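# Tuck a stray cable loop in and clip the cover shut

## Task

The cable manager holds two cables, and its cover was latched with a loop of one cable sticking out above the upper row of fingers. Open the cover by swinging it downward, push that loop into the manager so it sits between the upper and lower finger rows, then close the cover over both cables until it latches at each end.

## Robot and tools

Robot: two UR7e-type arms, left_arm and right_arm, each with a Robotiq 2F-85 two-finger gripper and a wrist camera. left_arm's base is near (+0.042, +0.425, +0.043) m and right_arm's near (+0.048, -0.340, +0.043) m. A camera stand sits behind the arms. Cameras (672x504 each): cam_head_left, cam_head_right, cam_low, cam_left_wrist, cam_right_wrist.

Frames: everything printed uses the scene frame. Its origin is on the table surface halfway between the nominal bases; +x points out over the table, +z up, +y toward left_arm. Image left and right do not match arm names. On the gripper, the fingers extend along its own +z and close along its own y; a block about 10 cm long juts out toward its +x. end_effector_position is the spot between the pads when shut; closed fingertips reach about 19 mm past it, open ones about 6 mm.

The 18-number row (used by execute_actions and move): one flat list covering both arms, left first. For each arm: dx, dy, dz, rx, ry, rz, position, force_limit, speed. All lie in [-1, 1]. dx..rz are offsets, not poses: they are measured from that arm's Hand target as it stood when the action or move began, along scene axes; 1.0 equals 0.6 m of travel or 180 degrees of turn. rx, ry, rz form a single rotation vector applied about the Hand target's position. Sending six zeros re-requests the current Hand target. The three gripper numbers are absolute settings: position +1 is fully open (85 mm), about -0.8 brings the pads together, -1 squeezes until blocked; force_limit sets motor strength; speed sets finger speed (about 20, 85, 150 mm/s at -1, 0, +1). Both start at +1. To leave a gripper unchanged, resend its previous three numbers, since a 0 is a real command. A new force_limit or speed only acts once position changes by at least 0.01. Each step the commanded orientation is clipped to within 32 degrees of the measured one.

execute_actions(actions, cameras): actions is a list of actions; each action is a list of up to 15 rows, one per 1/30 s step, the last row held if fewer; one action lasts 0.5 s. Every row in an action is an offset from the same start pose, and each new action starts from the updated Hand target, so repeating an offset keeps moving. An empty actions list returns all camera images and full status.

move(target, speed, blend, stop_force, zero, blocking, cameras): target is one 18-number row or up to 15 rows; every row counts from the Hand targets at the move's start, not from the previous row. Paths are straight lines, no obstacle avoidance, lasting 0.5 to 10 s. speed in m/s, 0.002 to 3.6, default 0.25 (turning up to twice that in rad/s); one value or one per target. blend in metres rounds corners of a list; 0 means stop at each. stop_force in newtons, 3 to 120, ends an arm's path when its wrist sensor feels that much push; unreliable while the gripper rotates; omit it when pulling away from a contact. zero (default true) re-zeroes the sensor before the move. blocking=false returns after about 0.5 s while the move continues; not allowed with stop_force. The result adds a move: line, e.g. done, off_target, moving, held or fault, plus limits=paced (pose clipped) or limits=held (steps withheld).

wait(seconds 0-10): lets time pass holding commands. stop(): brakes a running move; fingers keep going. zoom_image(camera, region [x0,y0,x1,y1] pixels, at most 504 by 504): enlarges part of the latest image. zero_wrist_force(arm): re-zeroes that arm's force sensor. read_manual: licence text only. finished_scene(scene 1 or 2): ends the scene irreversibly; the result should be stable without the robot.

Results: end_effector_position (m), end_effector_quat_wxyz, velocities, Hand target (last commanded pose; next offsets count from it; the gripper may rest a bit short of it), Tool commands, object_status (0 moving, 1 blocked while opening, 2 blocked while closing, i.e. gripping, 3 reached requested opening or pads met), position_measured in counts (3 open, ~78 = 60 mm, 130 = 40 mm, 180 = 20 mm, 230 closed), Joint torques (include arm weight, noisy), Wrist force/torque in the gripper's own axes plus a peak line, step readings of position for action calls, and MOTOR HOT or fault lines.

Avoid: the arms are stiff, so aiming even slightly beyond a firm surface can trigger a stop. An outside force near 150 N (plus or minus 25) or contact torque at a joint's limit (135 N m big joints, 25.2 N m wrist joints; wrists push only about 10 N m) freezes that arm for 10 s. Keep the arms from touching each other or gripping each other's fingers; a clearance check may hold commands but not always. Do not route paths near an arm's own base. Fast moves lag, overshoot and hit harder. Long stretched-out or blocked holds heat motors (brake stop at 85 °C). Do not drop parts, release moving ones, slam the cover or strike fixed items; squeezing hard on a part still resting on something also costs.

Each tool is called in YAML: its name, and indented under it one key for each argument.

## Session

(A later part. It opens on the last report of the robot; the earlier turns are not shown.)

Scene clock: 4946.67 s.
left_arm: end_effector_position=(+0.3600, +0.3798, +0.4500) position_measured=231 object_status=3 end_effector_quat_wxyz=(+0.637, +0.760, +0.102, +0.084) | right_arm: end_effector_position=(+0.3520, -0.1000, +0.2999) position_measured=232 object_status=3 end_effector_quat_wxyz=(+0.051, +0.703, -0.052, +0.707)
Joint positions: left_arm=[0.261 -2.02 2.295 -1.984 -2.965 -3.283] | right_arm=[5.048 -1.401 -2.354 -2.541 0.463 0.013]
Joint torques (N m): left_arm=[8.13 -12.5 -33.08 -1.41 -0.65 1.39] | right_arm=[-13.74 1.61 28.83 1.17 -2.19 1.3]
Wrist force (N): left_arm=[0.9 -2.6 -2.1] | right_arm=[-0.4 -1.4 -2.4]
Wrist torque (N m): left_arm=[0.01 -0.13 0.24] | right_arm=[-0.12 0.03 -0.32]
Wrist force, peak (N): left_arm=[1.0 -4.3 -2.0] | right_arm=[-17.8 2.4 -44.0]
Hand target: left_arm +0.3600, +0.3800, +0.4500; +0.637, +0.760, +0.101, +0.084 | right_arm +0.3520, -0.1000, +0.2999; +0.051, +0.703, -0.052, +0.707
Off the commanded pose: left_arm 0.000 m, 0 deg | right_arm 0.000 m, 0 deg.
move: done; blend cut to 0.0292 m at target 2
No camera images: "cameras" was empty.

move:
  target: [0,0,0,0,0,0,-1,-0.6,-1,0.0633,0.4167,-0.0333,0,0,0,-1,-0.6,-0.2]
  speed: 0.12
  cameras: ["cam_right_wrist"]

Scene clock: 4956.70 s.
left_arm: end_effector_position=(+0.3600, +0.3798, +0.4500) position_measured=231 object_status=3 end_effector_quat_wxyz=(+0.637, +0.760, +0.102, +0.084) | right_arm: end_effector_position=(+0.3899, +0.1500, +0.2799) position_measured=232 object_status=3 end_effector_quat_wxyz=(+0.051, +0.703, -0.052, +0.707)
Joint positions: left_arm=[0.261 -2.02 2.295 -1.984 -2.965 -3.283] | right_arm=[4.818 -2.027 -1.675 -2.606 0.233 0.025]
Joint torques (N m): left_arm=[8.12 -12.62 -33.37 -1.47 -0.62 1.37] | right_arm=[-12.32 30.35 30.82 -3.13 -2.06 1.42]
Wrist force (N): left_arm=[1.0 -2.5 -1.9] | right_arm=[-0.5 -0.7 -2.3]
Wrist torque (N m): left_arm=[0.02 -0.16 0.25] | right_arm=[-0.01 0.05 -0.32]
Wrist force, peak (N): left_arm=[1.3 -2.8 -2.4] | right_arm=[-0.4 -2.2 -2.5]
Hand target: left_arm +0.3600, +0.3798, +0.4500; +0.637, +0.760, +0.102, +0.084 | right_arm +0.3899, +0.1500, +0.2799; +0.051, +0.703, -0.052, +0.707
Off the commanded pose: left_arm 0.000 m, 0 deg | right_arm 0.000 m, 0 deg.
move: done
Images, in order (width x height): cam_right_wrist 672x504.

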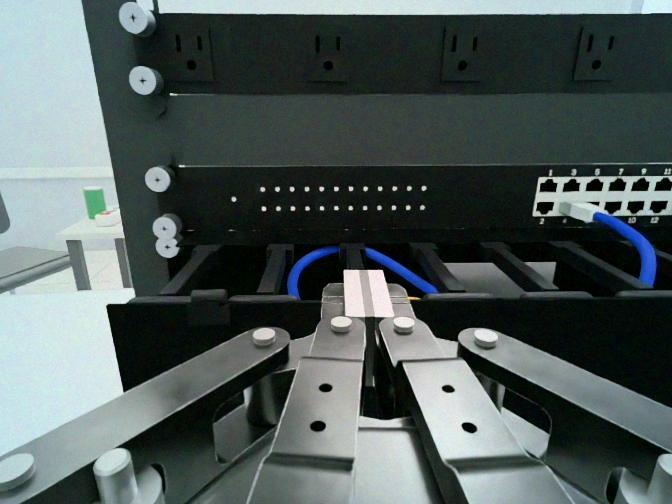

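move:
  target:
    - [0,0,0,0,0,0,-1,-0.6,-1,0.0085,0.0917,0,0,0,0,-1,-0.6,-0.2]
    - [0,0,0,0,0,0,-1,-0.6,-1,0.0402,0.0917,-0.0567,0,0,0,-1,-0.6,-0.2]
  speed: [0.1,0.05]
  blend: [0.01,0]
  cameras: ["cam_right_wrist"]

zoom_image:
  camera: "cam_right_wrist"
  region: [270, 180, 430, 290]

Scene clock: 4968.90 s.
left_arm: end_effector_position=(+0.3600, +0.3798, +0.4500) position_measured=231 object_status=3 end_effector_quat_wxyz=(+0.637, +0.760, +0.102, +0.084) | right_arm: end_effector_position=(+0.4140, +0.2050, +0.2460) position_measured=232 object_status=3 end_effector_quat_wxyz=(+0.051, +0.703, -0.052, +0.707)
Joint positions: left_arm=[0.261 -2.02 2.295 -1.984 -2.965 -3.283] | right_arm=[4.768 -2.191 -1.505 -2.618 0.183 0.033]
Joint torques (N m): left_arm=[8.14 -12.26 -33.36 -1.42 -0.8 1.44] | right_arm=[-15.21 36.77 7.22 2.2 -2.18 -1.43]
Wrist force (N): left_arm=[0.8 -2.7 -1.9] | right_arm=[-0.5 -1.1 -2.1]
Wrist torque (N m): left_arm=[-0.01 -0.12 0.24] | right_arm=[-0.07 0.07 -0.27]
Wrist force, peak (N): left_arm=[0.7 -3.0 -2.4] | right_arm=[0.0 -1.6 -2.6]
Hand target: left_arm +0.3600, +0.3798, +0.4500; +0.637, +0.760, +0.102, +0.084 | right_arm +0.4141, +0.2050, +0.2459; +0.051, +0.703, -0.052, +0.707
Off the commanded pose: left_arm 0.000 m, 0 deg | right_arm 0.000 m, 0 deg.
move: done
Images, in order (width x height): cam_right_wrist 672x504.

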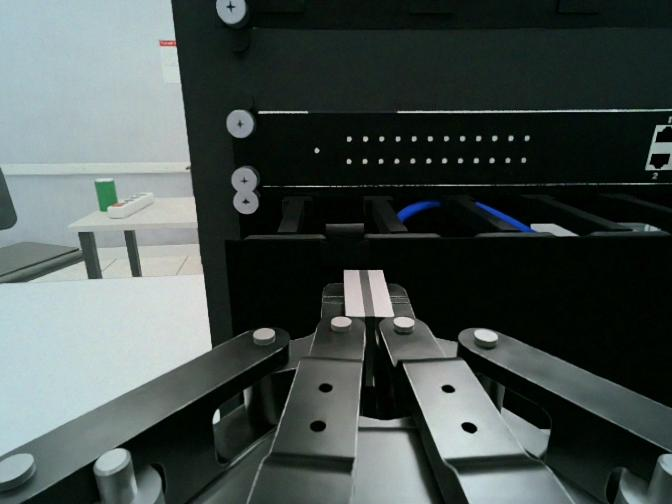

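Scaled by 3.150 from the camera's 672x504 image, which has a finer 960x720 frame.

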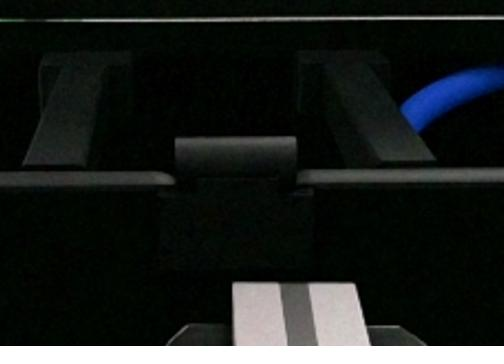

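move:
  target: [0,0,0,0,0,0,-1,-0.6,-1,0.0495,-0.0069,0,0,0,0,-1,-0.6,-0.2]
  speed: 0.006
  stop_force: 52
  cameras: ["cam_right_wrist"]

zoom_image:
  camera: "cam_right_wrist"
  region: [270, 160, 430, 270]

Scene clock: 4984.50 s.
left_arm: end_effector_position=(+0.3600, +0.3798, +0.4500) position_measured=231 object_status=3 end_effector_quat_wxyz=(+0.637, +0.760, +0.102, +0.084) | right_arm: end_effector_position=(+0.4224, +0.2039, +0.2459) position_measured=232 object_status=3 end_effector_quat_wxyz=(+0.051, +0.703, -0.051, +0.707)
Joint positions: left_arm=[0.261 -2.02 2.295 -1.984 -2.965 -3.283] | right_arm=[4.753 -2.193 -1.503 -2.621 0.168 0.035]
Joint torques (N m): left_arm=[8.2 -11.96 -33.78 -1.39 -0.91 1.4] | right_arm=[-15.68 62.46 14.27 0.86 1.12 -1.1]
Wrist force (N): left_arm=[1.2 -2.9 -1.8] | right_arm=[-21.0 5.4 -51.5]
Wrist torque (N m): left_arm=[-0.04 -0.19 0.25] | right_arm=[0.04 0.87 -0.31]
Wrist force, peak (N): left_arm=[1.0 -3.1 -2.1] | right_arm=[-21.5 6.6 -62.3]
Hand target: left_arm +0.3600, +0.3798, +0.4500; +0.637, +0.760, +0.102, +0.084 | right_arm +0.4224, +0.2039, +0.2459; +0.051, +0.703, -0.051, +0.707 (not the last commanded pose)
Off the commanded pose: left_arm 0.000 m, 0 deg | right_arm 0.022 m, 0 deg.
move: contact (right_arm)
Images, in order (width x height): cam_right_wrist 672x504.

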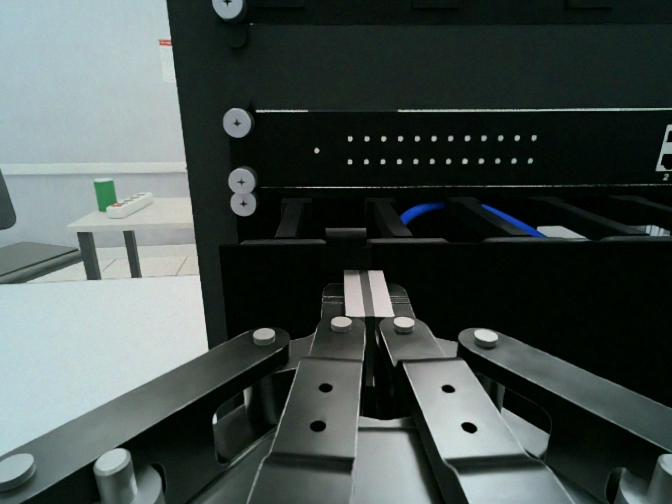

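Scaled by 3.150 from the camera's 672x504 image, which has a finer 960x720 frame.

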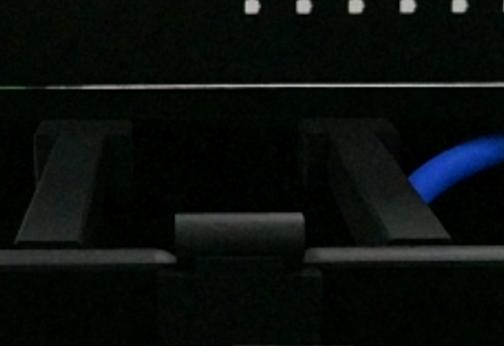

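move:
  target:
    - [0,0,0,0,0,0,-1,-0.6,-1,-0.014,0.0018,0,0,0,0,-1,-0.6,-0.2]
    - [0,0,0,0,0,0,-1,-0.6,-1,-0.06,-0.03,0.06,0,0,0,-1,-0.6,-0.2]
  speed: [0.03,0.12]
  blend: [0.003,0]
  cameras: ["cam_right_wrist"]

Scene clock: 5014.40 s.
left_arm: end_effector_position=(+0.3600, +0.3798, +0.4500) position_measured=231 object_status=3 end_effector_quat_wxyz=(+0.637, +0.760, +0.102, +0.084) | right_arm: end_effector_position=(+0.3865, +0.1859, +0.2818) position_measured=232 object_status=3 end_effector_quat_wxyz=(+0.051, +0.703, -0.051, +0.707)
Joint positions: left_arm=[0.261 -2.02 2.295 -1.984 -2.965 -3.283] | right_arm=[4.818 -2.098 -1.556 -2.654 0.233 0.026]
Joint torques (N m): left_arm=[7.35 -11.71 -33.17 -1.56 -0.94 1.47] | right_arm=[13.16 51.37 6.96 -3.24 2.81 -1.37]
Wrist force (N): left_arm=[0.8 -2.9 -2.1] | right_arm=[-1.1 -1.5 -2.1]
Wrist torque (N m): left_arm=[-0.04 -0.13 0.25] | right_arm=[-0.13 0.14 -0.16]
Wrist force, peak (N): left_arm=[1.1 -2.9 -2.3] | right_arm=[-20.9 5.1 -51.5]
Hand target: left_arm +0.3600, +0.3798, +0.4500; +0.637, +0.760, +0.102, +0.084 | right_arm +0.3864, +0.1859, +0.2819; +0.051, +0.703, -0.051, +0.707
Off the commanded pose: left_arm 0.000 m, 0 deg | right_arm 0.000 m, 0 deg.
move: done
Images, in order (width x height): cam_right_wrist 672x504.

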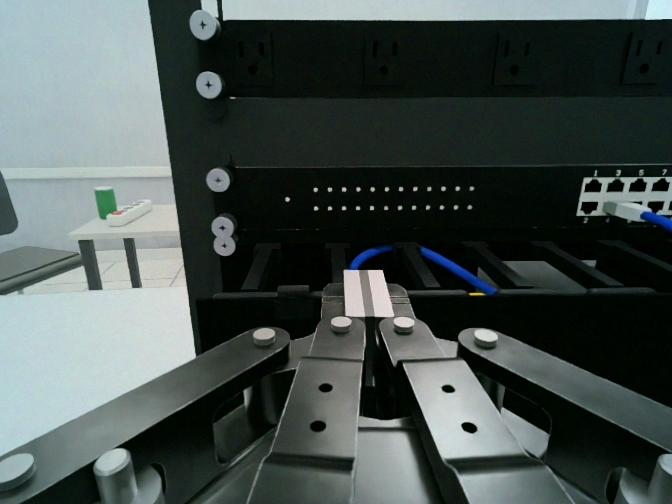

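finished_scene:
  scene: 2

The scene is finished: the task was done.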